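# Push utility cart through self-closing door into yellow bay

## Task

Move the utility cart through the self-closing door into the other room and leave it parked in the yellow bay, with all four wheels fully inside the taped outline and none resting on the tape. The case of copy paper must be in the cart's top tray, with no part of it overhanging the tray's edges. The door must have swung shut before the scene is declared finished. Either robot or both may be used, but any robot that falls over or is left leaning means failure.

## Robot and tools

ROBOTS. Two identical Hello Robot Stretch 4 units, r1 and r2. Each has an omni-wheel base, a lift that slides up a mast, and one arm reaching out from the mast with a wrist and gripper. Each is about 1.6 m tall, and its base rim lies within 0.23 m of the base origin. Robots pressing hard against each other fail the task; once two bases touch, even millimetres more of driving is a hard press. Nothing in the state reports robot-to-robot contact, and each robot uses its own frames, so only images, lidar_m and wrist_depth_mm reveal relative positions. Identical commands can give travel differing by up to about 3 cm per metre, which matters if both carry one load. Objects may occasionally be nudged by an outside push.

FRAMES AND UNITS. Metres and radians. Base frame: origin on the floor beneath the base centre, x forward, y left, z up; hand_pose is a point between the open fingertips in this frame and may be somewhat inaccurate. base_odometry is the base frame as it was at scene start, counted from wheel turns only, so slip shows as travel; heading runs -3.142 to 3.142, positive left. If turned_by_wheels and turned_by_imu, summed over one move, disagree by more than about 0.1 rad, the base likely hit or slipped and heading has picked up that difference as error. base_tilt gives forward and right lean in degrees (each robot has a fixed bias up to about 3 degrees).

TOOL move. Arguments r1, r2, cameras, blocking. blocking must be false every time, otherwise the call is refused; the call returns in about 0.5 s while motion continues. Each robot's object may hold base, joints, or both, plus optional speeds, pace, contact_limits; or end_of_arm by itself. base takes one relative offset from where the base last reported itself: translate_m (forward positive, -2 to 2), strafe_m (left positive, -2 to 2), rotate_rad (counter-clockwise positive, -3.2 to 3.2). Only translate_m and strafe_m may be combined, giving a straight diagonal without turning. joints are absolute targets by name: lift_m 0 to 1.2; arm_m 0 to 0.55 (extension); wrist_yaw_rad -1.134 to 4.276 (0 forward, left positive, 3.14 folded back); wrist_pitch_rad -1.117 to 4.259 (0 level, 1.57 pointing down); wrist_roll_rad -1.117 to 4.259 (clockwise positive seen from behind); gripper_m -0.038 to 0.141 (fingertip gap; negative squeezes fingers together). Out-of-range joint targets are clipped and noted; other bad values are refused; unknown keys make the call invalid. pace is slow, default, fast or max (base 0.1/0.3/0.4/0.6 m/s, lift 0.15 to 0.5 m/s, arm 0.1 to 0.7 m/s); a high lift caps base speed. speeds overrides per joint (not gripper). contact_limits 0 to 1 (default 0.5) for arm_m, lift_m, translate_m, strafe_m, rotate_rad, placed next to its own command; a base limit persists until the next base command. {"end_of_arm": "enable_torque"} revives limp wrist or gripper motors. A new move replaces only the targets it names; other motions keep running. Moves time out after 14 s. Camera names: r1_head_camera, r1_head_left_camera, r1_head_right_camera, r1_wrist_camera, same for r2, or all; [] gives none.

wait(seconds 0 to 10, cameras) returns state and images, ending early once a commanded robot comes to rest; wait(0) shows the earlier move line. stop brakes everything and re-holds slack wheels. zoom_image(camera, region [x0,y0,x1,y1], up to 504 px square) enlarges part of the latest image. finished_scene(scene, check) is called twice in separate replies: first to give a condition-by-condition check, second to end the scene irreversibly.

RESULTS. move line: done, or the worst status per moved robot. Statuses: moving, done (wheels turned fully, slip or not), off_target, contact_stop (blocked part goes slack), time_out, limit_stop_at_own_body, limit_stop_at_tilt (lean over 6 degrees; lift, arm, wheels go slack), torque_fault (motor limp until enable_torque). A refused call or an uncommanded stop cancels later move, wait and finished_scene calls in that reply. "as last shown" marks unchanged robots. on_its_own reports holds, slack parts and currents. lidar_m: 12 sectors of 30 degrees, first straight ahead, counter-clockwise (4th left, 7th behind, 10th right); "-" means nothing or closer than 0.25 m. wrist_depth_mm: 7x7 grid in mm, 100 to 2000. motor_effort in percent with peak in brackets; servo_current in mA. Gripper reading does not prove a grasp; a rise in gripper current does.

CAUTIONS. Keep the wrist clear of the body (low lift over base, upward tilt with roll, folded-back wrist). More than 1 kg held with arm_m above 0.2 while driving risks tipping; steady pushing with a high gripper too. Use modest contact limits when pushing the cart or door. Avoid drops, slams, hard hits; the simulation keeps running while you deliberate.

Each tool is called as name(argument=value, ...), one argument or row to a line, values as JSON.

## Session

move(
  blocking=false,
  cameras=["all"],
)

Scene clock: 0.00 s.
r1.base_odometry: x=+0.000 y=+0.000 heading=+0.000
r1.turned_by_wheels: +0.000
r1.turned_by_imu: +0.000
r1.base_tilt: forward=-1.6 right=+1.3
r1.lidar_m: 0.96 1.73 2.02 2.40 3.92 1.59 0.85 0.76 0.78 0.89 0.77 0.77
r1.base_status: not commanded
r1.joint_positions: lift_m=+0.124 arm_m=+0.000 wrist_yaw_rad=+3.194 wrist_pitch_rad=+0.002 wrist_roll_rad=+0.000 gripper_m=+0.056
r1.joint_status: not commanded
r1.measured_speeds: translate_m=+0.000 strafe_m=+0.000 rotate_rad=+0.000 lift_m=+0.000 arm_m=+0.000 wrist_yaw_rad=+0.000 wrist_pitch_rad=+0.000 wrist_roll_rad=+0.000
r1.motor_effort: lift_m=+19 arm_m=-3 wheel_0=-1 wheel_1=+1 wheel_2=+0
r1.servo_current: wrist_yaw_rad=46 wrist_pitch_rad=39 wrist_roll_rad=33 gripper_m=39
r1.hand_pose: x=-0.1217 y=+0.0722 z=+0.3019 quat_wxyz=(-0.026, -0.001, +0.000, +1.000) (m; r1's base frame)
r1.wrist_depth_mm: - 135 - - - - - / - 135 135 - - - - / - 133 174 - - - - / 110 136 206 - - - - / 137 - - - - - - / - - 189 1098 196 1182 1138 / - 759 759 809 788 - 809
r2.base_odometry: x=+0.000 y=+0.000 heading=+0.000
r2.turned_by_wheels: +0.000
r2.turned_by_imu: +0.000
r2.base_tilt: forward=-0.7 right=+0.1
r2.lidar_m: 1.27 1.30 1.54 2.30 2.33 2.74 1.39 1.38 2.74 2.36 2.39 1.46
r2.base_status: not commanded
r2.joint_positions: lift_m=+0.200 arm_m=+0.000 wrist_yaw_rad=+3.211 wrist_pitch_rad=+0.001 wrist_roll_rad=+0.000 gripper_m=+0.056
r2.joint_status: not commanded
r2.measured_speeds: translate_m=+0.000 strafe_m=+0.000 rotate_rad=+0.000 lift_m=+0.000 arm_m=+0.000 wrist_yaw_rad=+0.000 wrist_pitch_rad=+0.000 wrist_roll_rad=+0.000
r2.motor_effort: lift_m=+18 arm_m=-4 wheel_0=-1 wheel_1=+1 wheel_2=+1
r2.servo_current: wrist_yaw_rad=46 wrist_pitch_rad=33 wrist_roll_rad=39 gripper_m=52
r2.hand_pose: x=-0.1228 y=+0.0671 z=+0.3779 quat_wxyz=(-0.035, -0.001, +0.000, +0.999) (m; r2's base frame)
r2.wrist_depth_mm: - - 137 - - - - / - - 137 - - - - / - 119 146 - - - - / - 141 175 - - - - / 215 - - - - - - / 204 1336 195 1281 191 1366 1205 / 200 244 946 112 - 904 904
pictures: r1_head_camera, r1_head_left_camera, r1_head_right_camera, r1_wrist_camera, r2_head_camera, r2_head_left_camera, r2_head_right_camera, r2_wrist_camera
Images, in order (width x height): r1_head_camera 420x560, r1_head_left_camera 420x672, r1_head_right_camera 420x672, r1_wrist_camera 616x392, r2_head_camera 420x560, r2_head_left_camera 420x672, r2_head_right_camera 420x672, r2_wrist_camera 616x392.

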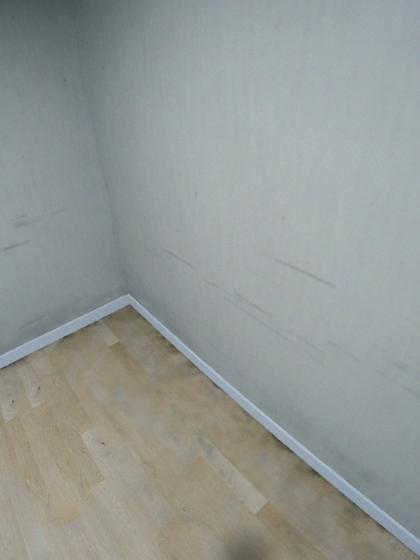

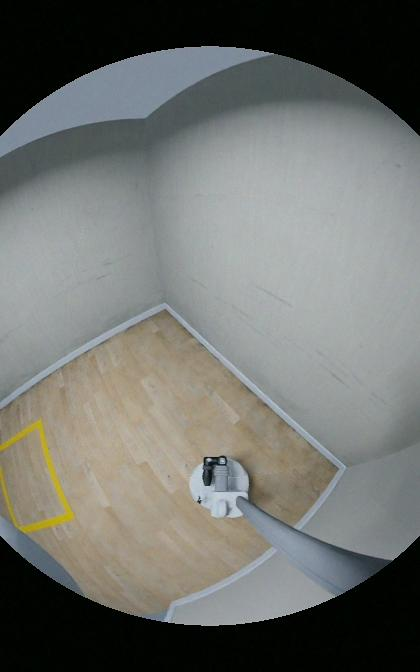

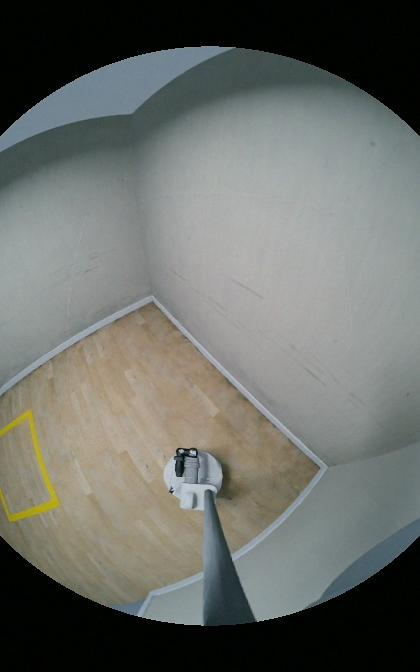

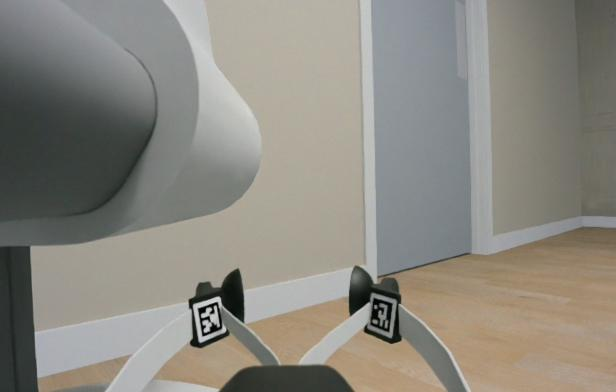

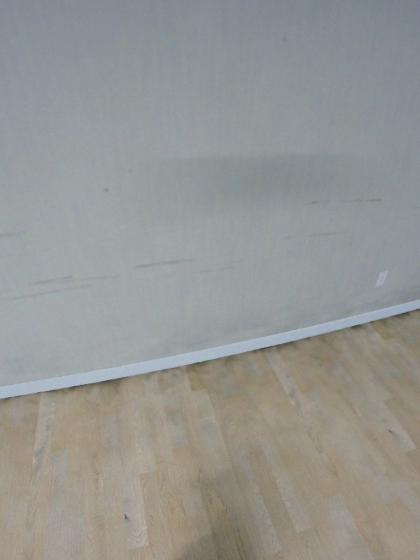

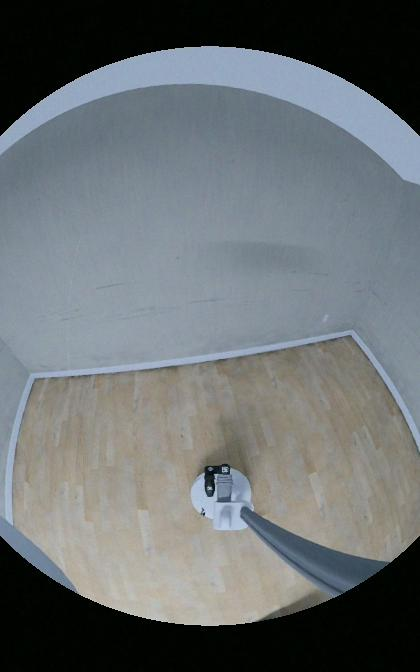

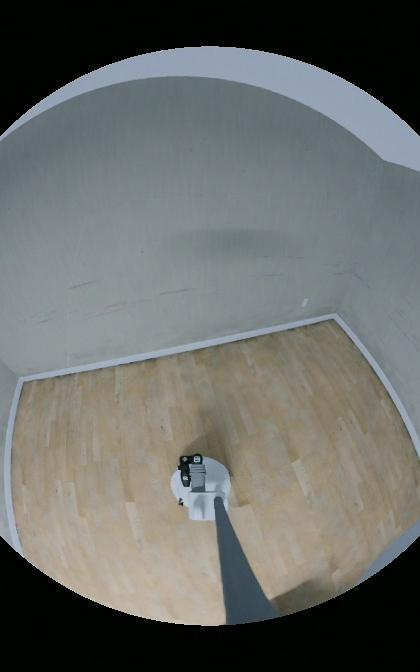

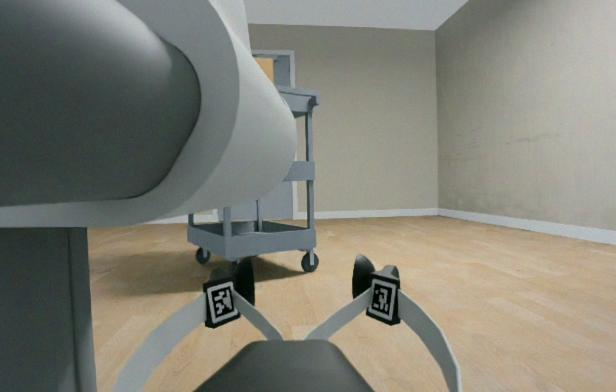

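move(
  blocking=false,
  r1={"base": {"rotate_rad": 2.6}, "pace": "default"},
  r2={"base": {"rotate_rad": 3.14}, "pace": "default"},
  cameras=[],
)

wait(
  seconds=4,
  cameras=[],
)

wait(
  seconds=2,
  cameras=["r1_head_camera", "r1_head_left_camera", "r1_head_right_camera", "r2_head_camera", "r2_head_left_camera", "r2_head_right_camera"],
)

Scene clock: 22.97 s.
move: r1 moving; r2 moving
r1.base_odometry: x=+0.000 y=+0.000 heading=+0.253
r1.turned_by_wheels: +0.253
r1.turned_by_imu: +0.253
r1.base_tilt: forward=-1.6 right=+1.3
r1.lidar_m: 1.15 2.01 2.10 2.97 2.65 1.07 0.80 0.74 0.80 0.80 0.71 0.82
r1.base_status: rotate_rad moving
r1.joint_positions: lift_m=+0.124 arm_m=+0.000 wrist_yaw_rad=+3.194 wrist_pitch_rad=+0.002 wrist_roll_rad=+0.000 gripper_m=+0.056
r1.joint_status: not commanded
r1.measured_speeds: translate_m=+0.000 strafe_m=+0.000 rotate_rad=+0.974 lift_m=+0.000 arm_m=+0.000 wrist_yaw_rad=+0.000 wrist_pitch_rad=+0.000 wrist_roll_rad=+0.000
r1.motor_effort: lift_m=+20(20) arm_m=-3(4) wheel_0=-9(9) wheel_1=-7(8) wheel_2=-6(7)
r1.servo_current: wrist_yaw_rad=52(52) wrist_pitch_rad=39(52) wrist_roll_rad=59(65) gripper_m=39(46)
r1.hand_pose: x=-0.1217 y=+0.0722 z=+0.3019 quat_wxyz=(-0.026, -0.001, +0.000, +1.000) (m; r1's base frame)
r1.wrist_depth_mm: - 135 - - - - - / - 135 135 - - - 1808 / - 132 175 - - - - / 110 136 207 - - - - / 137 - - - - - 1576 / - - 190 - 195 1160 1138 / - 159 759 809 788 - 809
r2.base_odometry: x=+0.000 y=+0.000 heading=+0.252
r2.turned_by_wheels: +0.252
r2.turned_by_imu: +0.245
r2.base_tilt: forward=-0.7 right=+0.0
r2.lidar_m: 1.27 1.35 1.91 2.30 2.42 3.34 1.42 3.33 2.47 2.38 1.81 1.34
r2.base_status: rotate_rad moving
r2.joint_positions: lift_m=+0.200 arm_m=+0.000 wrist_yaw_rad=+3.211 wrist_pitch_rad=+0.001 wrist_roll_rad=+0.000 gripper_m=+0.056
r2.joint_status: not commanded
r2.measured_speeds: translate_m=+0.002 strafe_m=+0.000 rotate_rad=+0.977 lift_m=+0.000 arm_m=+0.000 wrist_yaw_rad=+0.000 wrist_pitch_rad=+0.000 wrist_roll_rad=+0.000
r2.motor_effort: lift_m=+18(18) arm_m=-4(4) wheel_0=-6(10) wheel_1=-8(10) wheel_2=-10(12)
r2.servo_current: wrist_yaw_rad=46(52) wrist_pitch_rad=46(46) wrist_roll_rad=59(59) gripper_m=46(52)
r2.hand_pose: x=-0.1228 y=+0.0671 z=+0.3779 quat_wxyz=(-0.035, -0.001, +0.000, +0.999) (m; r2's base frame)
r2.wrist_depth_mm: - - 137 - - - - / - - 137 - - - - / - 119 146 289 - - - / - 141 176 - - - - / 215 - - - - - - / 203 1308 196 1366 191 1397 1229 / 200 243 960 112 - 917 891
pictures: none
No camera images: "cameras" was empty.

Scene clock: 25.03 s.
earlier move: r1 done; r2 moving
r1.base_odometry: x=+0.000 y=+0.000 heading=+2.600
r1.turned_by_wheels: +2.347
r1.turned_by_imu: +2.360
r1.base_tilt: forward=-1.6 right=+1.3
r1.lidar_m: 1.66 0.86 0.73 0.72 0.90 0.77 0.74 0.91 1.67 2.04 2.39 3.89
r1.base_status: done
r1.joint_positions: lift_m=+0.124 arm_m=+0.000 wrist_yaw_rad=+3.194 wrist_pitch_rad=+0.002 wrist_roll_rad=+0.000 gripper_m=+0.056
r1.joint_status: not commanded
r1.measured_speeds: translate_m=+0.000 strafe_m=+0.000 rotate_rad=+0.000 lift_m=+0.000 arm_m=+0.000 wrist_yaw_rad=+0.000 wrist_pitch_rad=+0.000 wrist_roll_rad=+0.000
r1.motor_effort: lift_m=+20(20) arm_m=-4(4) wheel_0=-2(10) wheel_1=-1(9) wheel_2=+0(8)
r1.servo_current: wrist_yaw_rad=72(72) wrist_pitch_rad=46(52) wrist_roll_rad=46(65) gripper_m=39(46)
r1.hand_pose: x=-0.1216 y=+0.0722 z=+0.3019 quat_wxyz=(-0.026, -0.001, +0.000, +1.000) (m; r1's base frame)
r1.wrist_depth_mm: - 135 - - - - - / - 135 135 - - - - / - 132 174 - - - - / 110 136 207 - - - - / - - - - - - - / - - 190 - 194 - - / - 809 759 167 798 - 723
r2.base_odometry: x=+0.000 y=+0.000 heading=+3.139
r2.turned_by_wheels: +2.887
r2.turned_by_imu: +2.810
r2.base_tilt: forward=-0.7 right=+0.1
r2.lidar_m: 1.38 1.38 2.77 2.34 2.38 1.49 1.28 1.27 1.52 2.32 2.32 2.68
r2.base_status: rotate_rad moving
r2.joint_positions: lift_m=+0.200 arm_m=+0.000 wrist_yaw_rad=+3.211 wrist_pitch_rad=+0.001 wrist_roll_rad=+0.000 gripper_m=+0.056
r2.joint_status: not commanded
r2.measured_speeds: translate_m=+0.000 strafe_m=+0.000 rotate_rad=+0.032 lift_m=+0.000 arm_m=+0.000 wrist_yaw_rad=+0.000 wrist_pitch_rad=+0.000 wrist_roll_rad=+0.000
r2.motor_effort: lift_m=+18(18) arm_m=-4(5) wheel_0=-7(10) wheel_1=-3(10) wheel_2=-5(12)
r2.servo_current: wrist_yaw_rad=52(65) wrist_pitch_rad=46(46) wrist_roll_rad=52(59) gripper_m=46(59)
r2.hand_pose: x=-0.1228 y=+0.0671 z=+0.3779 quat_wxyz=(-0.035, -0.001, +0.000, +0.999) (m; r2's base frame)
r2.wrist_depth_mm: - 113 137 - - - - / - 108 137 - - - - / - 120 147 236 - - - / - 140 164 - - - - / 216 - - - - - - / 204 1205 191 1205 192 1366 1182 / 201 245 960 112 - 904 904
wait: 2.07 of 4 s (r1 has come to rest)
pictures: none
No camera images: "cameras" was empty.

Scene clock: 25.33 s.
earlier move: r2 done
r1.base_odometry: x=+0.000 y=+0.000 heading=+2.600
r1.turned_by_wheels: +0.000
r1.turned_by_imu: +0.000
r1.base_tilt: forward=-1.6 right=+1.2
r1.lidar_m: 1.62 0.87 0.75 0.76 0.90 0.76 0.76 0.93 1.66 2.04 2.40 3.90
r1.base_status: done
r1.joint_positions: lift_m=+0.124 arm_m=+0.000 wrist_yaw_rad=+3.194 wrist_pitch_rad=+0.002 wrist_roll_rad=+0.000 gripper_m=+0.056
r1.joint_status: not commanded
r1.measured_speeds: translate_m=+0.000 strafe_m=+0.000 rotate_rad=+0.000 lift_m=+0.000 arm_m=+0.000 wrist_yaw_rad=+0.000 wrist_pitch_rad=+0.000 wrist_roll_rad=+0.000
r1.motor_effort: lift_m=+19(20) arm_m=-4(4) wheel_0=-1(10) wheel_1=-1(9) wheel_2=+0(8)
r1.servo_current: wrist_yaw_rad=39(72) wrist_pitch_rad=39(52) wrist_roll_rad=46(65) gripper_m=46(46)
r1.hand_pose: x=-0.1216 y=+0.0722 z=+0.3019 quat_wxyz=(-0.026, -0.001, +0.000, +1.000) (m; r1's base frame)
r1.wrist_depth_mm: - 135 - - - - - / - 135 135 - - - - / - 132 174 - - - - / 110 136 206 - - - - / - - - - - - - / - - 190 - 195 - - / - 809 759 167 788 - 723
r2.base_odometry: x=+0.000 y=+0.000 heading=+3.139
r2.turned_by_wheels: +0.000
r2.turned_by_imu: +0.000
r2.base_tilt: forward=-0.7 right=+0.0
r2.lidar_m: 1.41 1.36 2.78 2.35 2.38 1.50 1.28 1.27 1.52 2.31 2.31 2.70
r2.base_status: done
r2.joint_positions: lift_m=+0.200 arm_m=+0.000 wrist_yaw_rad=+3.211 wrist_pitch_rad=+0.001 wrist_roll_rad=+0.000 gripper_m=+0.056
r2.joint_status: not commanded
r2.measured_speeds: translate_m=+0.000 strafe_m=+0.000 rotate_rad=+0.000 lift_m=+0.000 arm_m=+0.000 wrist_yaw_rad=+0.000 wrist_pitch_rad=+0.000 wrist_roll_rad=+0.000
r2.motor_effort: lift_m=+18(18) arm_m=-4(5) wheel_0=-4(10) wheel_1=-3(10) wheel_2=-6(12)
r2.servo_current: wrist_yaw_rad=46(65) wrist_pitch_rad=39(46) wrist_roll_rad=59(59) gripper_m=59(59)
r2.hand_pose: x=-0.1228 y=+0.0671 z=+0.3779 quat_wxyz=(-0.035, -0.001, +0.000, +0.999) (m; r2's base frame)
r2.wrist_depth_mm: - 114 137 - - - - / - 108 137 - - - - / - 120 147 236 - - - / - 141 164 - - - - / 216 - - - - - - / 203 1229 192 1205 191 1397 1229 / 202 246 976 112 - 904 891
wait: 0.30 of 2 s (r2 has come to rest)
pictures: r1_head_camera, r1_head_left_camera, r1_head_right_camera, r2_head_camera, r2_head_left_camera, r2_head_right_camera
Images, in order (width x height): r1_head_camera 420x560, r1_head_left_camera 420x672, r1_head_right_camera 420x672, r2_head_camera 420x560, r2_head_left_camera 420x672, r2_head_right_camera 420x672.

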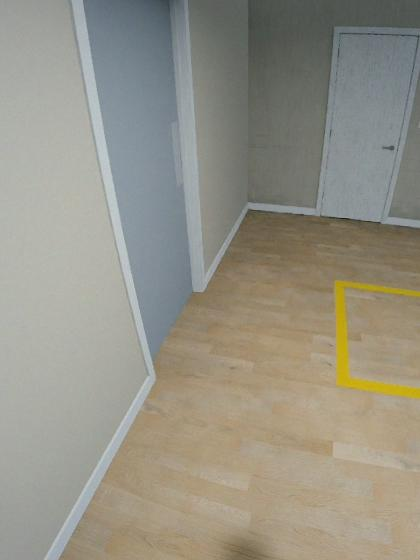

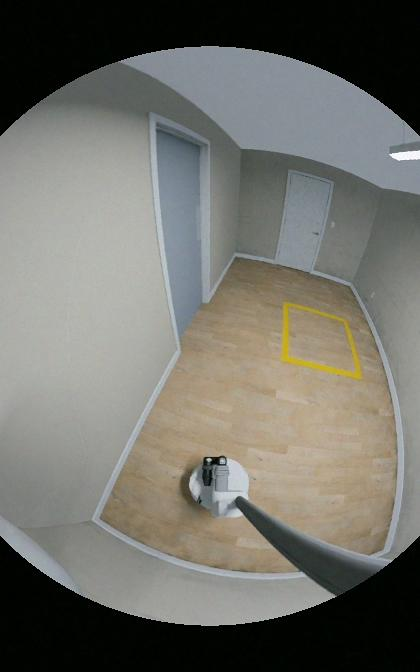

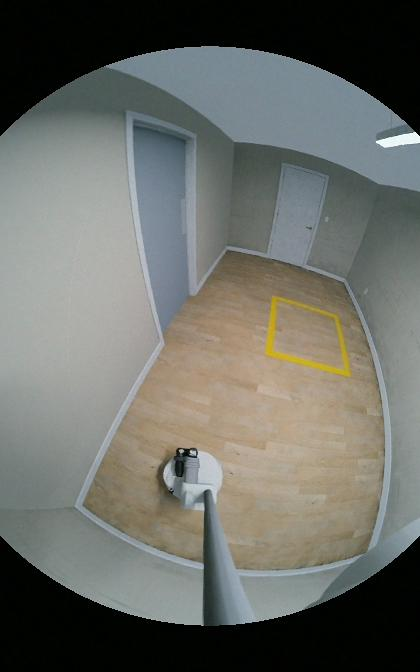

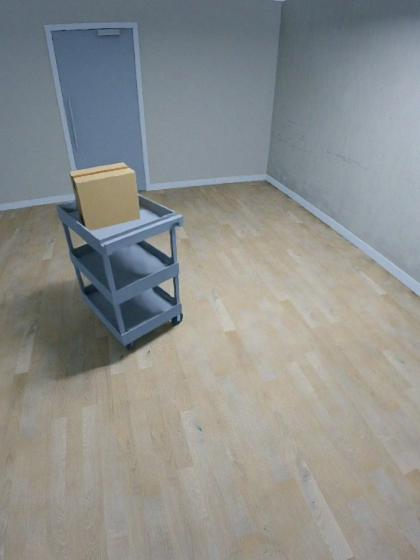

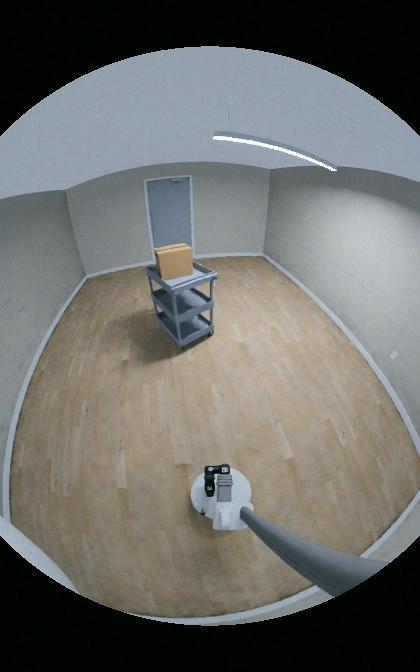

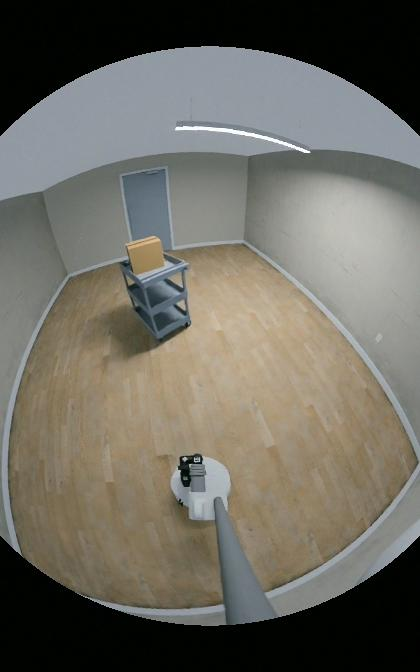

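zoom_image(
  camera="r2_head_camera",
  region=[30, 140, 210, 370],
)

zoom_image(
  camera="r1_head_left_camera",
  region=[130, 100, 400, 400],
)

Scaled by 2.191 from the camera's 420x560 image, which has a finer 1200x1600 frame.

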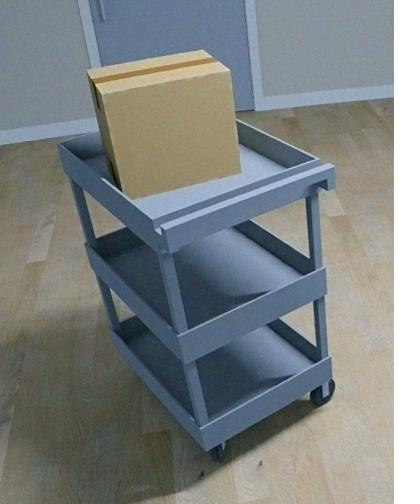

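Scaled by 1.680 from the camera's 420x672 image, which has a finer 600x960 frame.

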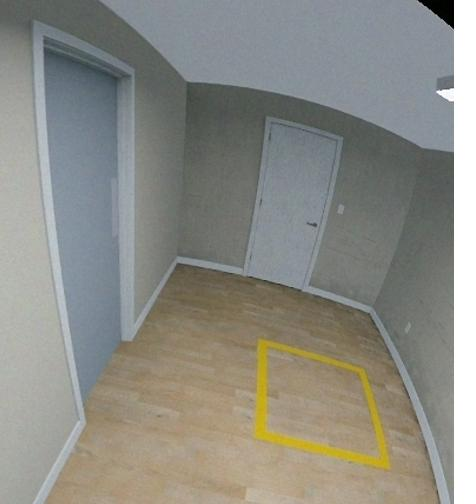

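move(
  blocking=false,
  r1={"base": {"translate_m": 1.776, "strafe_m": -0.155}, "pace": "fast"},
  r2={"base": {"rotate_rad": -2.952}, "pace": "fast"},
  cameras=[],
)

wait(
  seconds=4,
  cameras=["r2_head_right_camera"],
)

Scene clock: 167.67 s.
move: r1 moving; r2 moving
r1.base_odometry: x=-0.041 y=+0.030 heading=+2.600
r1.turned_by_wheels: +0.000
r1.turned_by_imu: +0.000
r1.base_tilt: forward=-1.6 right=+1.3
r1.lidar_m: 1.64 0.85 0.73 0.74 0.87 0.82 0.81 0.97 1.77 2.03 2.38 3.86
r1.base_status: translate_m moving; strafe_m moving
r1.joint_positions: lift_m=+0.124 arm_m=+0.000 wrist_yaw_rad=+3.194 wrist_pitch_rad=+0.002 wrist_roll_rad=+0.000 gripper_m=+0.056
r1.joint_status: not commanded
r1.measured_speeds: translate_m=+0.197 strafe_m=-0.016 rotate_rad=+0.002 lift_m=+0.000 arm_m=+0.000 wrist_yaw_rad=+0.000 wrist_pitch_rad=+0.000 wrist_roll_rad=+0.000
r1.motor_effort: lift_m=+19(20) arm_m=-4(4) wheel_0=+6(9) wheel_1=+6(8) wheel_2=-11(12)
r1.servo_current: wrist_yaw_rad=46(46) wrist_pitch_rad=33(52) wrist_roll_rad=52(65) gripper_m=39(46)
r1.hand_pose: x=-0.1216 y=+0.0722 z=+0.3019 quat_wxyz=(-0.026, -0.001, +0.000, +1.000) (m; r1's base frame)
r1.wrist_depth_mm: - 134 - - - - - / - 134 135 - - - - / - 131 157 - - - - / - 135 205 - - - - / 137 - - - - - - / - 1098 190 - 195 - - / - 820 759 809 788 - 759
r2.base_odometry: x=+0.000 y=+0.000 heading=+2.761
r2.turned_by_wheels: -0.378
r2.turned_by_imu: -0.366
r2.base_tilt: forward=-0.7 right=+0.1
r2.lidar_m: 3.03 1.36 1.90 2.54 2.36 2.10 1.39 1.27 1.31 1.69 2.31 2.35
r2.base_status: rotate_rad moving
r2.joint_positions: lift_m=+0.200 arm_m=+0.000 wrist_yaw_rad=+3.211 wrist_pitch_rad=+0.001 wrist_roll_rad=+0.000 gripper_m=+0.056
r2.joint_status: not commanded
r2.measured_speeds: translate_m=-0.001 strafe_m=-0.001 rotate_rad=-1.459 lift_m=+0.000 arm_m=+0.000 wrist_yaw_rad=+0.000 wrist_pitch_rad=+0.000 wrist_roll_rad=+0.000
r2.motor_effort: lift_m=+18(18) arm_m=-4(4) wheel_0=+7(9) wheel_1=+11(12) wheel_2=+12(12)
r2.servo_current: wrist_yaw_rad=52(52) wrist_pitch_rad=33(46) wrist_roll_rad=39(52) gripper_m=39(52)
r2.hand_pose: x=-0.1228 y=+0.0671 z=+0.3779 quat_wxyz=(-0.035, -0.001, +0.000, +0.999) (m; r2's base frame)
r2.wrist_depth_mm: - 114 137 - - - - / - 108 137 - - - - / - 120 147 235 - - - / - 140 164 - - - - / 216 - - - - - - / 204 1205 192 1336 191 1397 1255 / 202 244 960 112 - 891 891
pictures: none
No camera images: "cameras" was empty.

Scene clock: 169.43 s.
earlier move: r1 moving; r2 done
r1.base_odometry: x=-0.573 y=+0.417 heading=+2.600
r1.turned_by_wheels: +0.000
r1.turned_by_imu: +0.000
r1.base_tilt: forward=-1.6 right=+1.3
r1.lidar_m: 1.38 0.71 0.61 0.62 0.73 1.36 1.47 1.75 2.15 2.17 2.54 3.21
r1.base_status: translate_m moving; strafe_m moving
r1.joint_positions: lift_m=+0.124 arm_m=+0.000 wrist_yaw_rad=+3.194 wrist_pitch_rad=+0.002 wrist_roll_rad=+0.000 gripper_m=+0.056
r1.joint_status: not commanded
r1.measured_speeds: translate_m=+0.399 strafe_m=-0.036 rotate_rad=+0.002 lift_m=+0.000 arm_m=+0.000 wrist_yaw_rad=+0.000 wrist_pitch_rad=+0.000 wrist_roll_rad=+0.000
r1.motor_effort: lift_m=+20(20) arm_m=-4(4) wheel_0=+4(11) wheel_1=+5(8) wheel_2=-5(13)
r1.servo_current: wrist_yaw_rad=39(65) wrist_pitch_rad=39(52) wrist_roll_rad=46(65) gripper_m=46(46)
r1.hand_pose: x=-0.1216 y=+0.0722 z=+0.3019 quat_wxyz=(-0.026, -0.001, +0.000, +1.000) (m; r1's base frame)
r1.wrist_depth_mm: - 134 134 - - - - / - 131 135 - - - - / - 129 149 - - - - / 106 135 193 - - - - / 137 1756 - - - - - / - 1229 197 1205 195 1182 1098 / - 809 768 809 798 - 798
r2.base_odometry: x=+0.000 y=+0.000 heading=+0.188
r2.turned_by_wheels: -2.574
r2.turned_by_imu: -2.505
r2.base_tilt: forward=-0.7 right=+0.1
r2.lidar_m: 1.28 1.34 1.78 2.31 2.40 3.16 1.44 3.55 2.47 2.36 1.90 1.35
r2.base_status: done
r2.joint_positions: lift_m=+0.200 arm_m=+0.000 wrist_yaw_rad=+3.211 wrist_pitch_rad=+0.001 wrist_roll_rad=+0.000 gripper_m=+0.056
r2.joint_status: not commanded
r2.measured_speeds: translate_m=+0.000 strafe_m=+0.000 rotate_rad=+0.000 lift_m=+0.000 arm_m=+0.000 wrist_yaw_rad=+0.000 wrist_pitch_rad=+0.000 wrist_roll_rad=+0.000
r2.motor_effort: lift_m=+18(18) arm_m=-4(5) wheel_0=+3(14) wheel_1=+2(14) wheel_2=+3(13)
r2.servo_current: wrist_yaw_rad=52(65) wrist_pitch_rad=46(46) wrist_roll_rad=46(59) gripper_m=39(52)
r2.hand_pose: x=-0.1228 y=+0.0671 z=+0.3779 quat_wxyz=(-0.035, -0.001, +0.000, +0.999) (m; r2's base frame)
r2.wrist_depth_mm: - 114 138 - - - - / - 108 138 - - - - / - 120 147 293 - - - / - 140 178 - - - - / 216 - - - - - - / 204 1366 195 1336 191 1336 1255 / 201 246 960 112 - 904 904
wait: 1.77 of 4 s (r2 has come to rest)
pictures: r2_head_right_camera
Images, in order (width x height): r2_head_right_camera 420x672.

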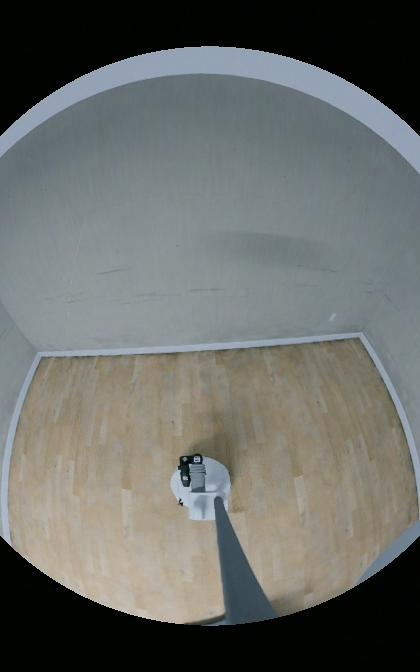

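move(
  blocking=false,
  cameras=["r1_head_camera", "r2_head_camera"],
)

Scene clock: 195.50 s.
earlier move: r1 done
r1.base_odometry: x=-1.442 y=+1.048 heading=+2.600
r1.turned_by_wheels: +0.000
r1.turned_by_imu: +0.000
r1.base_tilt: forward=-1.6 right=+1.3
r1.lidar_m: 0.85 0.52 0.49 0.48 0.56 0.90 2.53 2.71 2.35 2.36 2.45 2.18
r1.base_status: done
r1.joint_positions: lift_m=+0.124 arm_m=+0.000 wrist_yaw_rad=+3.194 wrist_pitch_rad=+0.002 wrist_roll_rad=+0.000 gripper_m=+0.056
r1.joint_status: not commanded
r1.measured_speeds: translate_m=+0.000 strafe_m=+0.000 rotate_rad=+0.000 lift_m=+0.000 arm_m=+0.000 wrist_yaw_rad=+0.000 wrist_pitch_rad=+0.000 wrist_roll_rad=+0.000
r1.motor_effort: lift_m=+20(20) arm_m=-4(4) wheel_0=+2(11) wheel_1=+0(8) wheel_2=+2(13)
r1.servo_current: wrist_yaw_rad=59(72) wrist_pitch_rad=33(52) wrist_roll_rad=39(72) gripper_m=39(46)
r1.hand_pose: x=-0.1216 y=+0.0722 z=+0.3019 quat_wxyz=(-0.026, -0.001, +0.000, +1.000) (m; r1's base frame)
r1.wrist_depth_mm: - 135 - - - - - / - 135 146 - - - - / - 132 175 - - - - / 110 136 223 - - - - / 137 - - - - - - / 1229 1229 196 1205 196 1160 960 / - 809 750 798 788 - 768
r2.base_odometry: x=+0.000 y=+0.000 heading=+0.188
r2.turned_by_wheels: +0.000
r2.turned_by_imu: +0.001
r2.base_tilt: forward=-0.7 right=+0.0
r2.lidar_m: 1.26 1.32 1.77 2.32 2.41 3.18 1.40 3.55 2.52 2.37 1.92 1.34
r2.base_status: done
r2.joint_positions: lift_m=+0.200 arm_m=+0.000 wrist_yaw_rad=+3.211 wrist_pitch_rad=+0.001 wrist_roll_rad=+0.000 gripper_m=+0.056
r2.joint_status: not commanded
r2.measured_speeds: translate_m=+0.000 strafe_m=+0.000 rotate_rad=+0.000 lift_m=+0.000 arm_m=+0.000 wrist_yaw_rad=+0.000 wrist_pitch_rad=+0.000 wrist_roll_rad=+0.000
r2.motor_effort: lift_m=+18(18) arm_m=-4(5) wheel_0=+3(14) wheel_1=+2(14) wheel_2=+3(13)
r2.servo_current: wrist_yaw_rad=39(65) wrist_pitch_rad=46(46) wrist_roll_rad=46(59) gripper_m=46(52)
r2.hand_pose: x=-0.1228 y=+0.0671 z=+0.3779 quat_wxyz=(-0.035, -0.001, +0.000, +0.999) (m; r2's base frame)
r2.wrist_depth_mm: - 114 137 - - - - / - 108 137 - - - - / - 120 147 293 - - - / - 141 178 - - - - / 216 - - - - - - / 204 1336 196 1336 191 1366 1255 / 201 245 960 112 - 917 904
pictures: r1_head_camera, r2_head_camera
Images, in order (width x height): r1_head_camera 420x560, r2_head_camera 420x560.

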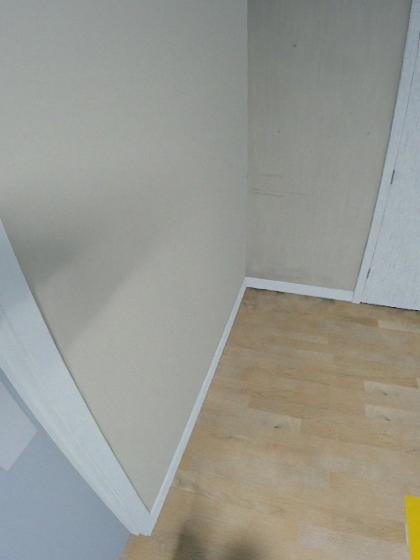

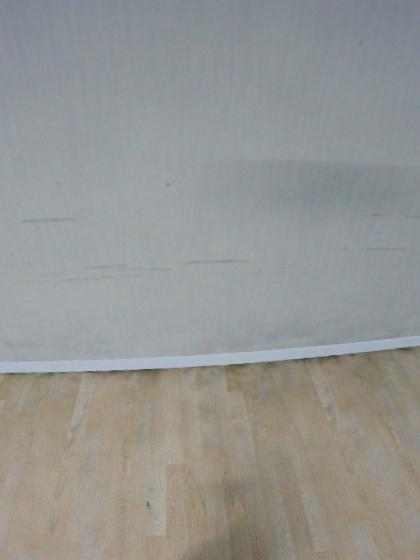

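move(
  blocking=false,
  r1={"base": {"translate_m": 0.247, "strafe_m": 0.969}, "contact_limits": {"strafe_m": 0.7}, "pace": "default"},
  r2={"base": {"translate_m": -1.3, "strafe_m": 0.95}, "pace": "fast"},
  cameras=["r1_head_left_camera", "r2_head_left_camera"],
)

wait(
  seconds=3,
  cameras=["r1_head_left_camera", "r2_head_left_camera"],
)

Scene clock: 220.77 s.
move: r1 moving; r2 moving
r1.base_odometry: x=-1.465 y=+1.025 heading=+2.600
r1.turned_by_wheels: +0.000
r1.turned_by_imu: +0.000
r1.base_tilt: forward=-1.6 right=+1.3
r1.lidar_m: 0.82 0.50 0.45 0.43 0.55 0.84 2.50 2.77 2.38 2.41 2.47 2.20
r1.base_status: translate_m moving; strafe_m moving
r1.joint_positions: lift_m=+0.124 arm_m=+0.000 wrist_yaw_rad=+3.194 wrist_pitch_rad=+0.002 wrist_roll_rad=+0.000 gripper_m=+0.056
r1.joint_status: not commanded
r1.measured_speeds: translate_m=+0.032 strafe_m=+0.122 rotate_rad=-0.002 lift_m=+0.000 arm_m=+0.000 wrist_yaw_rad=+0.000 wrist_pitch_rad=+0.000 wrist_roll_rad=+0.000
r1.motor_effort: lift_m=+20(20) arm_m=-4(4) wheel_0=-8(10) wheel_1=+9(10) wheel_2=-3(4)
r1.servo_current: wrist_yaw_rad=26(59) wrist_pitch_rad=39(52) wrist_roll_rad=46(72) gripper_m=39(46)
r1.contact_limits: strafe_m 0.7
r1.hand_pose: x=-0.1216 y=+0.0722 z=+0.3019 quat_wxyz=(-0.026, -0.001, +0.000, +1.000) (m; r1's base frame)
r1.wrist_depth_mm: - 135 - - - - - / - 135 143 - - - - / - 134 177 - - - - / 109 135 216 - - - - / 137 - - - - - - / 1205 1229 197 1205 196 1138 917 / - 809 759 798 798 - 768
r2.base_odometry: x=-0.050 y=+0.024 heading=+0.188
r2.turned_by_wheels: +0.001
r2.turned_by_imu: +0.001
r2.base_tilt: forward=-0.6 right=+0.1
r2.lidar_m: 1.32 1.38 1.83 2.26 2.34 3.12 1.36 3.58 2.52 2.37 1.98 1.40
r2.base_status: translate_m moving; strafe_m moving
r2.joint_positions: lift_m=+0.200 arm_m=+0.000 wrist_yaw_rad=+3.211 wrist_pitch_rad=+0.001 wrist_roll_rad=+0.000 gripper_m=+0.056
r2.joint_status: not commanded
r2.measured_speeds: translate_m=-0.171 strafe_m=+0.126 rotate_rad=-0.001 lift_m=+0.000 arm_m=+0.000 wrist_yaw_rad=+0.000 wrist_pitch_rad=+0.000 wrist_roll_rad=+0.000
r2.motor_effort: lift_m=+18(18) arm_m=-4(5) wheel_0=-14(17) wheel_1=+7(7) wheel_2=+14(15)
r2.servo_current: wrist_yaw_rad=39(65) wrist_pitch_rad=39(46) wrist_roll_rad=46(59) gripper_m=52(59)
r2.hand_pose: x=-0.1228 y=+0.0671 z=+0.3779 quat_wxyz=(-0.035, -0.001, +0.000, +0.999) (m; r2's base frame)
r2.wrist_depth_mm: - 114 138 - - - - / - 108 138 1863 - - - / - 120 147 260 - - - / - 141 178 - - - - / 216 - - - - - - / 204 1336 195 1281 191 1366 1229 / 202 245 946 112 - 904 878
pictures: r1_head_left_camera, r2_head_left_camera
Images, in order (width x height): r1_head_left_camera 420x672, r2_head_left_camera 420x672.

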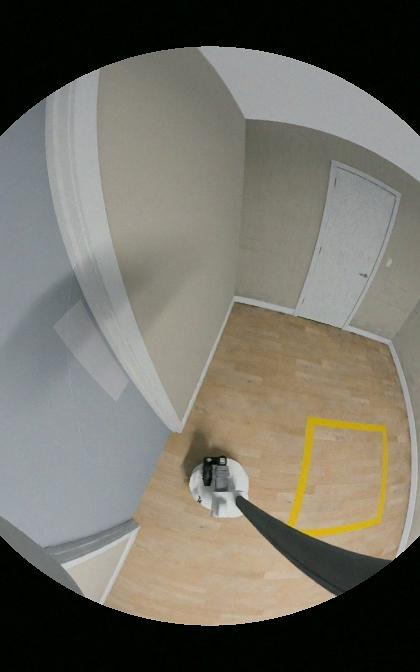

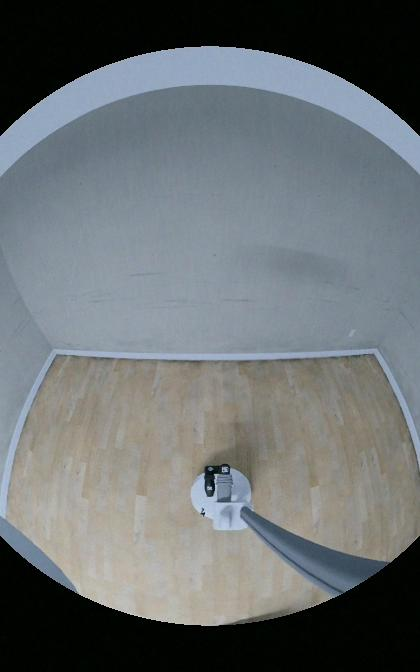

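Scene clock: 223.77 s.
earlier move: r1 moving; r2 moving
r1.base_odometry: x=-2.064 y=+0.434 heading=+2.600
r1.turned_by_wheels: +0.000
r1.turned_by_imu: -0.005
r1.base_tilt: forward=-1.6 right=+1.3
r1.lidar_m: 2.22 2.58 0.29 0.25 - 0.25 0.26 0.66 3.22 3.21 0.39 0.55
r1.base_status: translate_m moving; strafe_m moving
r1.joint_positions: lift_m=+0.124 arm_m=+0.000 wrist_yaw_rad=+3.194 wrist_pitch_rad=+0.002 wrist_roll_rad=+0.000 gripper_m=+0.056
r1.joint_status: not commanded
r1.measured_speeds: translate_m=+0.063 strafe_m=+0.250 rotate_rad=-0.001 lift_m=+0.000 arm_m=+0.000 wrist_yaw_rad=+0.000 wrist_pitch_rad=+0.000 wrist_roll_rad=+0.000
r1.motor_effort: lift_m=+19(20) arm_m=+4(4) wheel_0=-8(27) wheel_1=+9(30) wheel_2=+4(18)
r1.servo_current: wrist_yaw_rad=59(72) wrist_pitch_rad=46(52) wrist_roll_rad=46(72) gripper_m=39(52)
r1.contact_limits: strafe_m 0.7
r1.hand_pose: x=-0.1217 y=+0.0722 z=+0.3019 quat_wxyz=(-0.026, -0.001, +0.000, +1.000) (m; r1's base frame)
r1.wrist_depth_mm: - 134 484 377 271 210 - / - 134 138 379 272 211 181 / - 131 158 382 274 213 182 / 107 135 203 387 276 213 183 / 138 - 549 389 278 216 185 / 1255 1255 195 394 202 216 185 / - 809 182 156 281 209 185
r2.base_odometry: x=-1.101 y=+0.522 heading=+0.188
r2.turned_by_wheels: +0.000
r2.turned_by_imu: -0.001
r2.base_tilt: forward=-0.7 right=+0.1
r2.lidar_m: 2.24 2.31 1.65 1.55 1.60 2.17 3.23 0.74 0.77 3.12 3.18 2.36
r2.base_status: translate_m moving; strafe_m moving
r2.joint_positions: lift_m=+0.200 arm_m=+0.000 wrist_yaw_rad=+3.211 wrist_pitch_rad=+0.001 wrist_roll_rad=+0.000 gripper_m=+0.056
r2.joint_status: not commanded
r2.measured_speeds: translate_m=-0.323 strafe_m=+0.236 rotate_rad=-0.002 lift_m=+0.000 arm_m=+0.000 wrist_yaw_rad=+0.000 wrist_pitch_rad=+0.000 wrist_roll_rad=+0.000
r2.motor_effort: lift_m=+18(18) arm_m=-5(5) wheel_0=-6(17) wheel_1=+3(8) wheel_2=+9(15)
r2.servo_current: wrist_yaw_rad=39(65) wrist_pitch_rad=39(46) wrist_roll_rad=46(65) gripper_m=52(59)
r2.hand_pose: x=-0.1228 y=+0.0671 z=+0.3779 quat_wxyz=(-0.035, -0.001, +0.000, +0.999) (m; r2's base frame)
r2.wrist_depth_mm: - 114 138 - - - - / - 108 137 - - - - / - 120 147 - - - - / - 141 178 - - - - / 216 - - - - - - / 204 1336 195 1308 191 1308 1229 / 202 149 960 112 - 917 891
wait: 3.00 s; no rest
pictures: r1_head_left_camera, r2_head_left_camera
Images, in order (width x height): r1_head_left_camera 420x672, r2_head_left_camera 420x672.

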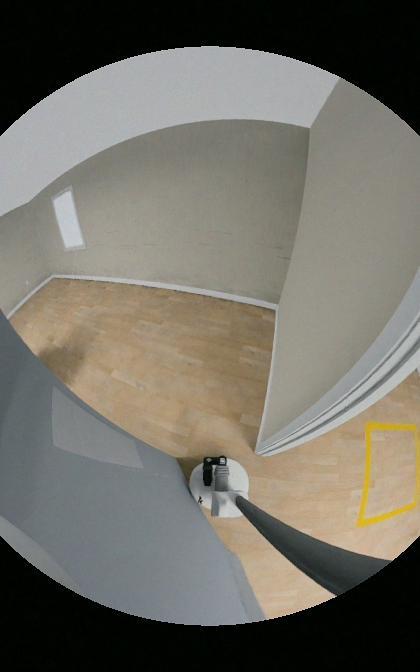

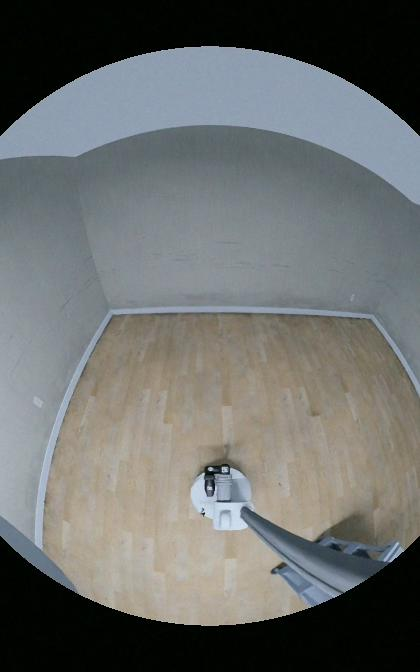

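wait(
  seconds=2,
  cameras=["r1_head_left_camera", "r1_head_right_camera", "r2_head_left_camera"],
)

Scene clock: 233.50 s.
earlier move: r1 done; r2 done
r1.base_odometry: x=-2.153 y=+0.346 heading=+2.600
r1.turned_by_wheels: +0.000
r1.turned_by_imu: +0.000
r1.base_tilt: forward=-1.6 right=+1.3
r1.lidar_m: 2.20 2.58 2.00 0.25 - 0.25 0.25 0.51 3.33 3.35 0.47 0.82
r1.base_status: done
r1.joint_positions: lift_m=+0.124 arm_m=+0.000 wrist_yaw_rad=+3.194 wrist_pitch_rad=+0.002 wrist_roll_rad=+0.000 gripper_m=+0.056
r1.joint_status: not commanded
r1.measured_speeds: translate_m=+0.000 strafe_m=+0.000 rotate_rad=+0.000 lift_m=+0.000 arm_m=+0.000 wrist_yaw_rad=+0.000 wrist_pitch_rad=+0.000 wrist_roll_rad=+0.000
r1.motor_effort: lift_m=+20(20) arm_m=+4(4) wheel_0=-10(27) wheel_1=+7(30) wheel_2=+3(18)
r1.servo_current: wrist_yaw_rad=59(72) wrist_pitch_rad=39(52) wrist_roll_rad=46(72) gripper_m=46(52)
r1.contact_limits: strafe_m 0.7
r1.hand_pose: x=-0.1217 y=+0.0722 z=+0.3019 quat_wxyz=(-0.026, -0.001, +0.000, +1.000) (m; r1's base frame)
r1.wrist_depth_mm: - 135 418 334 259 212 - / - 135 153 334 263 213 187 / - 132 174 338 262 215 188 / 110 136 231 340 265 215 190 / 137 842 477 343 258 216 190 / 1229 1025 193 345 202 217 190 / - 820 439 156 268 206 190
r2.base_odometry: x=-1.455 y=+0.690 heading=+0.188
r2.turned_by_wheels: +0.000
r2.turned_by_imu: +0.000
r2.base_tilt: forward=-0.7 right=+0.1
r2.lidar_m: 2.52 1.98 1.39 1.29 1.36 1.83 3.19 2.69 0.73 0.83 3.46 2.71
r2.base_status: done
r2.joint_positions: lift_m=+0.200 arm_m=+0.000 wrist_yaw_rad=+3.211 wrist_pitch_rad=+0.001 wrist_roll_rad=+0.000 gripper_m=+0.056
r2.joint_status: not commanded
r2.measured_speeds: translate_m=+0.000 strafe_m=+0.000 rotate_rad=+0.000 lift_m=+0.000 arm_m=+0.000 wrist_yaw_rad=+0.000 wrist_pitch_rad=+0.000 wrist_roll_rad=+0.000
r2.motor_effort: lift_m=+18(18) arm_m=-5(5) wheel_0=+1(17) wheel_1=+4(8) wheel_2=+2(15)
r2.servo_current: wrist_yaw_rad=33(65) wrist_pitch_rad=39(46) wrist_roll_rad=52(65) gripper_m=46(59)
r2.hand_pose: x=-0.1228 y=+0.0671 z=+0.3779 quat_wxyz=(-0.035, -0.001, +0.000, +0.999) (m; r2's base frame)
r2.wrist_depth_mm: - 114 137 - - - - / - 108 138 - - - - / - 120 147 - - - - / - 141 178 - - - - / 216 - - - - - 1983 / 205 1308 195 1336 191 1366 1229 / 201 245 976 112 - 904 891
wait: 0.00 of 2 s (r1 and r2 have come to rest)
pictures: r1_head_left_camera, r1_head_right_camera, r2_head_left_camera
Images, in order (width x height): r1_head_left_camera 420x672, r1_head_right_camera 420x672, r2_head_left_camera 420x672.

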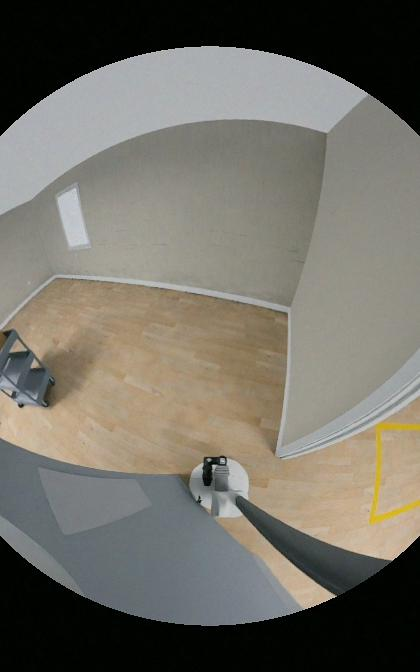

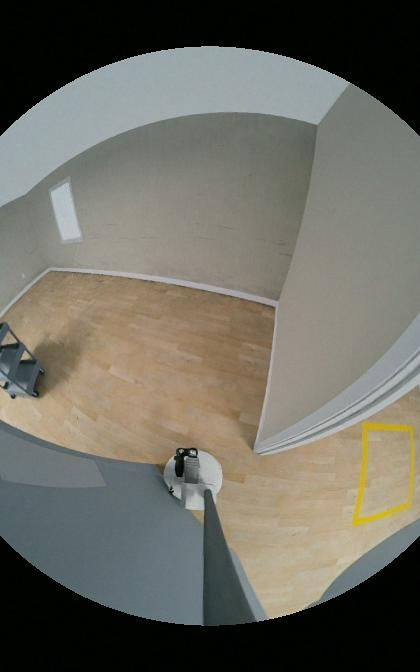

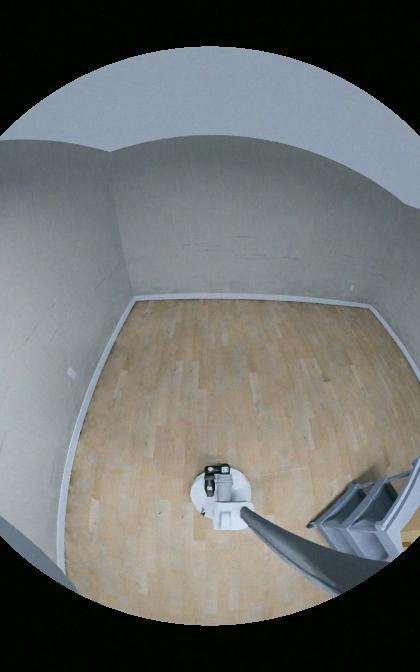

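move(
  blocking=false,
  r1={"base": {"translate_m": -0.253, "strafe_m": 0.385}, "contact_limits": {"strafe_m": 0.7}, "pace": "default"},
  r2={"base": {"translate_m": -1.55, "strafe_m": -0.35}, "pace": "fast"},
  cameras=[],
)

wait(
  seconds=2.5,
  cameras=["r1_head_left_camera"],
)

Scene clock: 245.30 s.
move: r1 moving; r2 moving
r1.base_odometry: x=-2.152 y=+0.314 heading=+2.601
r1.turned_by_wheels: +0.001
r1.turned_by_imu: +0.000
r1.base_tilt: forward=-1.6 right=+1.3
r1.lidar_m: 2.24 2.60 1.97 0.25 - 0.25 0.25 0.46 3.36 3.35 0.50 0.85
r1.base_status: translate_m moving; strafe_m moving
r1.joint_positions: lift_m=+0.124 arm_m=+0.000 wrist_yaw_rad=+3.194 wrist_pitch_rad=+0.002 wrist_roll_rad=+0.000 gripper_m=+0.056
r1.joint_status: not commanded
r1.measured_speeds: translate_m=-0.067 strafe_m=+0.100 rotate_rad=+0.004 lift_m=+0.000 arm_m=+0.000 wrist_yaw_rad=+0.000 wrist_pitch_rad=+0.000 wrist_roll_rad=+0.000
r1.motor_effort: lift_m=+19(20) arm_m=+4(4) wheel_0=-19(22) wheel_1=+12(16) wheel_2=+11(13)
r1.servo_current: wrist_yaw_rad=59(59) wrist_pitch_rad=46(52) wrist_roll_rad=46(52) gripper_m=39(46)
r1.contact_limits: strafe_m 0.7
r1.hand_pose: x=-0.1217 y=+0.0722 z=+0.3019 quat_wxyz=(-0.026, -0.001, +0.000, +1.000) (m; r1's base frame)
r1.wrist_depth_mm: - 135 399 325 258 213 189 / - 135 153 327 259 214 190 / - 132 174 329 260 215 190 / 110 135 231 332 263 216 192 / 137 820 455 332 257 217 193 / 1229 831 195 336 202 218 193 / - 759 418 156 259 208 193
r2.base_odometry: x=-1.502 y=+0.670 heading=+0.188
r2.turned_by_wheels: +0.000
r2.turned_by_imu: +0.000
r2.base_tilt: forward=-0.7 right=+0.0
r2.lidar_m: 2.57 2.00 1.39 1.31 1.37 1.82 3.13 2.59 0.68 0.82 3.44 2.72
r2.base_status: translate_m moving; strafe_m moving
r2.joint_positions: lift_m=+0.200 arm_m=+0.000 wrist_yaw_rad=+3.211 wrist_pitch_rad=+0.001 wrist_roll_rad=+0.000 gripper_m=+0.056
r2.joint_status: not commanded
r2.measured_speeds: translate_m=-0.196 strafe_m=-0.044 rotate_rad=-0.002 lift_m=+0.000 arm_m=+0.000 wrist_yaw_rad=+0.000 wrist_pitch_rad=+0.000 wrist_roll_rad=+0.000
r2.motor_effort: lift_m=+18(18) arm_m=-4(5) wheel_0=-5(9) wheel_1=-11(12) wheel_2=+14(16)
r2.servo_current: wrist_yaw_rad=39(46) wrist_pitch_rad=46(46) wrist_roll_rad=46(59) gripper_m=52(52)
r2.hand_pose: x=-0.1228 y=+0.0671 z=+0.3779 quat_wxyz=(-0.035, -0.001, +0.000, +0.999) (m; r2's base frame)
r2.wrist_depth_mm: - 114 137 - - - - / - 108 137 - - - - / - 120 147 - - - - / - 141 178 - - - - / 216 - - - - - 1983 / 204 1336 196 1308 192 1366 1229 / 200 246 960 112 - 917 891
pictures: none
No camera images: "cameras" was empty.

Scene clock: 247.80 s.
earlier move: r1 done; r2 moving
r1.base_odometry: x=-2.135 y=-0.115 heading=+2.600
r1.turned_by_wheels: +0.000
r1.turned_by_imu: +0.178
r1.base_tilt: forward=-1.5 right=+1.3
r1.lidar_m: 2.64 3.45 1.67 0.31 0.25 - 0.25 0.25 0.56 3.61 0.89 1.87
r1.base_status: done
r1.joint_positions: lift_m=+0.124 arm_m=+0.000 wrist_yaw_rad=+3.194 wrist_pitch_rad=+0.002 wrist_roll_rad=+0.000 gripper_m=+0.056
r1.joint_status: not commanded
r1.measured_speeds: translate_m=+0.000 strafe_m=+0.000 rotate_rad=+0.000 lift_m=+0.000 arm_m=+0.000 wrist_yaw_rad=+0.000 wrist_pitch_rad=+0.000 wrist_roll_rad=+0.000
r1.motor_effort: lift_m=+19(20) arm_m=+4(4) wheel_0=-7(22) wheel_1=+2(16) wheel_2=+4(16)
r1.servo_current: wrist_yaw_rad=46(65) wrist_pitch_rad=33(52) wrist_roll_rad=59(59) gripper_m=39(52)
r1.contact_limits: strafe_m 0.7
r1.hand_pose: x=-0.1217 y=+0.0722 z=+0.3019 quat_wxyz=(-0.026, -0.001, +0.000, +1.000) (m; r1's base frame)
r1.wrist_depth_mm: - 135 315 294 267 244 229 / - 135 165 296 268 245 229 / - 132 172 296 268 247 231 / 109 136 237 297 270 247 229 / 407 368 332 298 271 247 232 / 418 379 199 300 202 248 230 / 421 379 325 156 273 241 233
r2.base_odometry: x=-2.378 y=+0.289 heading=+0.188
r2.turned_by_wheels: +0.000
r2.turned_by_imu: -0.001
r2.base_tilt: forward=-0.7 right=+0.1
r2.lidar_m: 3.53 2.25 1.57 1.49 1.52 2.07 1.41 1.36 3.04 0.71 0.65 0.71
r2.base_status: translate_m moving; strafe_m moving
r2.joint_positions: lift_m=+0.200 arm_m=+0.000 wrist_yaw_rad=+3.211 wrist_pitch_rad=+0.001 wrist_roll_rad=+0.000 gripper_m=+0.056
r2.joint_status: not commanded
r2.measured_speeds: translate_m=-0.388 strafe_m=-0.088 rotate_rad=+0.000 lift_m=+0.000 arm_m=+0.000 wrist_yaw_rad=+0.000 wrist_pitch_rad=+0.000 wrist_roll_rad=+0.000
r2.motor_effort: lift_m=+18(18) arm_m=-5(5) wheel_0=-8(9) wheel_1=-8(13) wheel_2=+9(16)
r2.servo_current: wrist_yaw_rad=46(59) wrist_pitch_rad=46(46) wrist_roll_rad=33(65) gripper_m=52(59)
r2.hand_pose: x=-0.1228 y=+0.0671 z=+0.3779 quat_wxyz=(-0.035, -0.001, +0.000, +0.999) (m; r2's base frame)
r2.wrist_depth_mm: - 114 137 - - - - / - 108 137 - - - - / - 120 147 - - - - / - 141 177 - - - - / 216 - - - - - - / 203 1336 196 1366 191 1366 1229 / 202 245 976 112 - 917 904
wait: 2.50 s; no rest
pictures: r1_head_left_camera
Images, in order (width x height): r1_head_left_camera 420x672.

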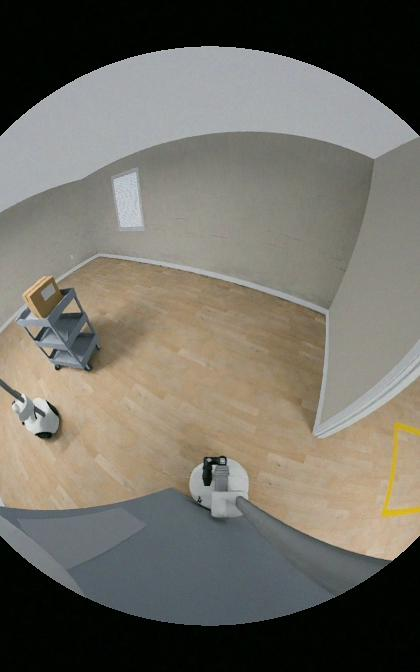

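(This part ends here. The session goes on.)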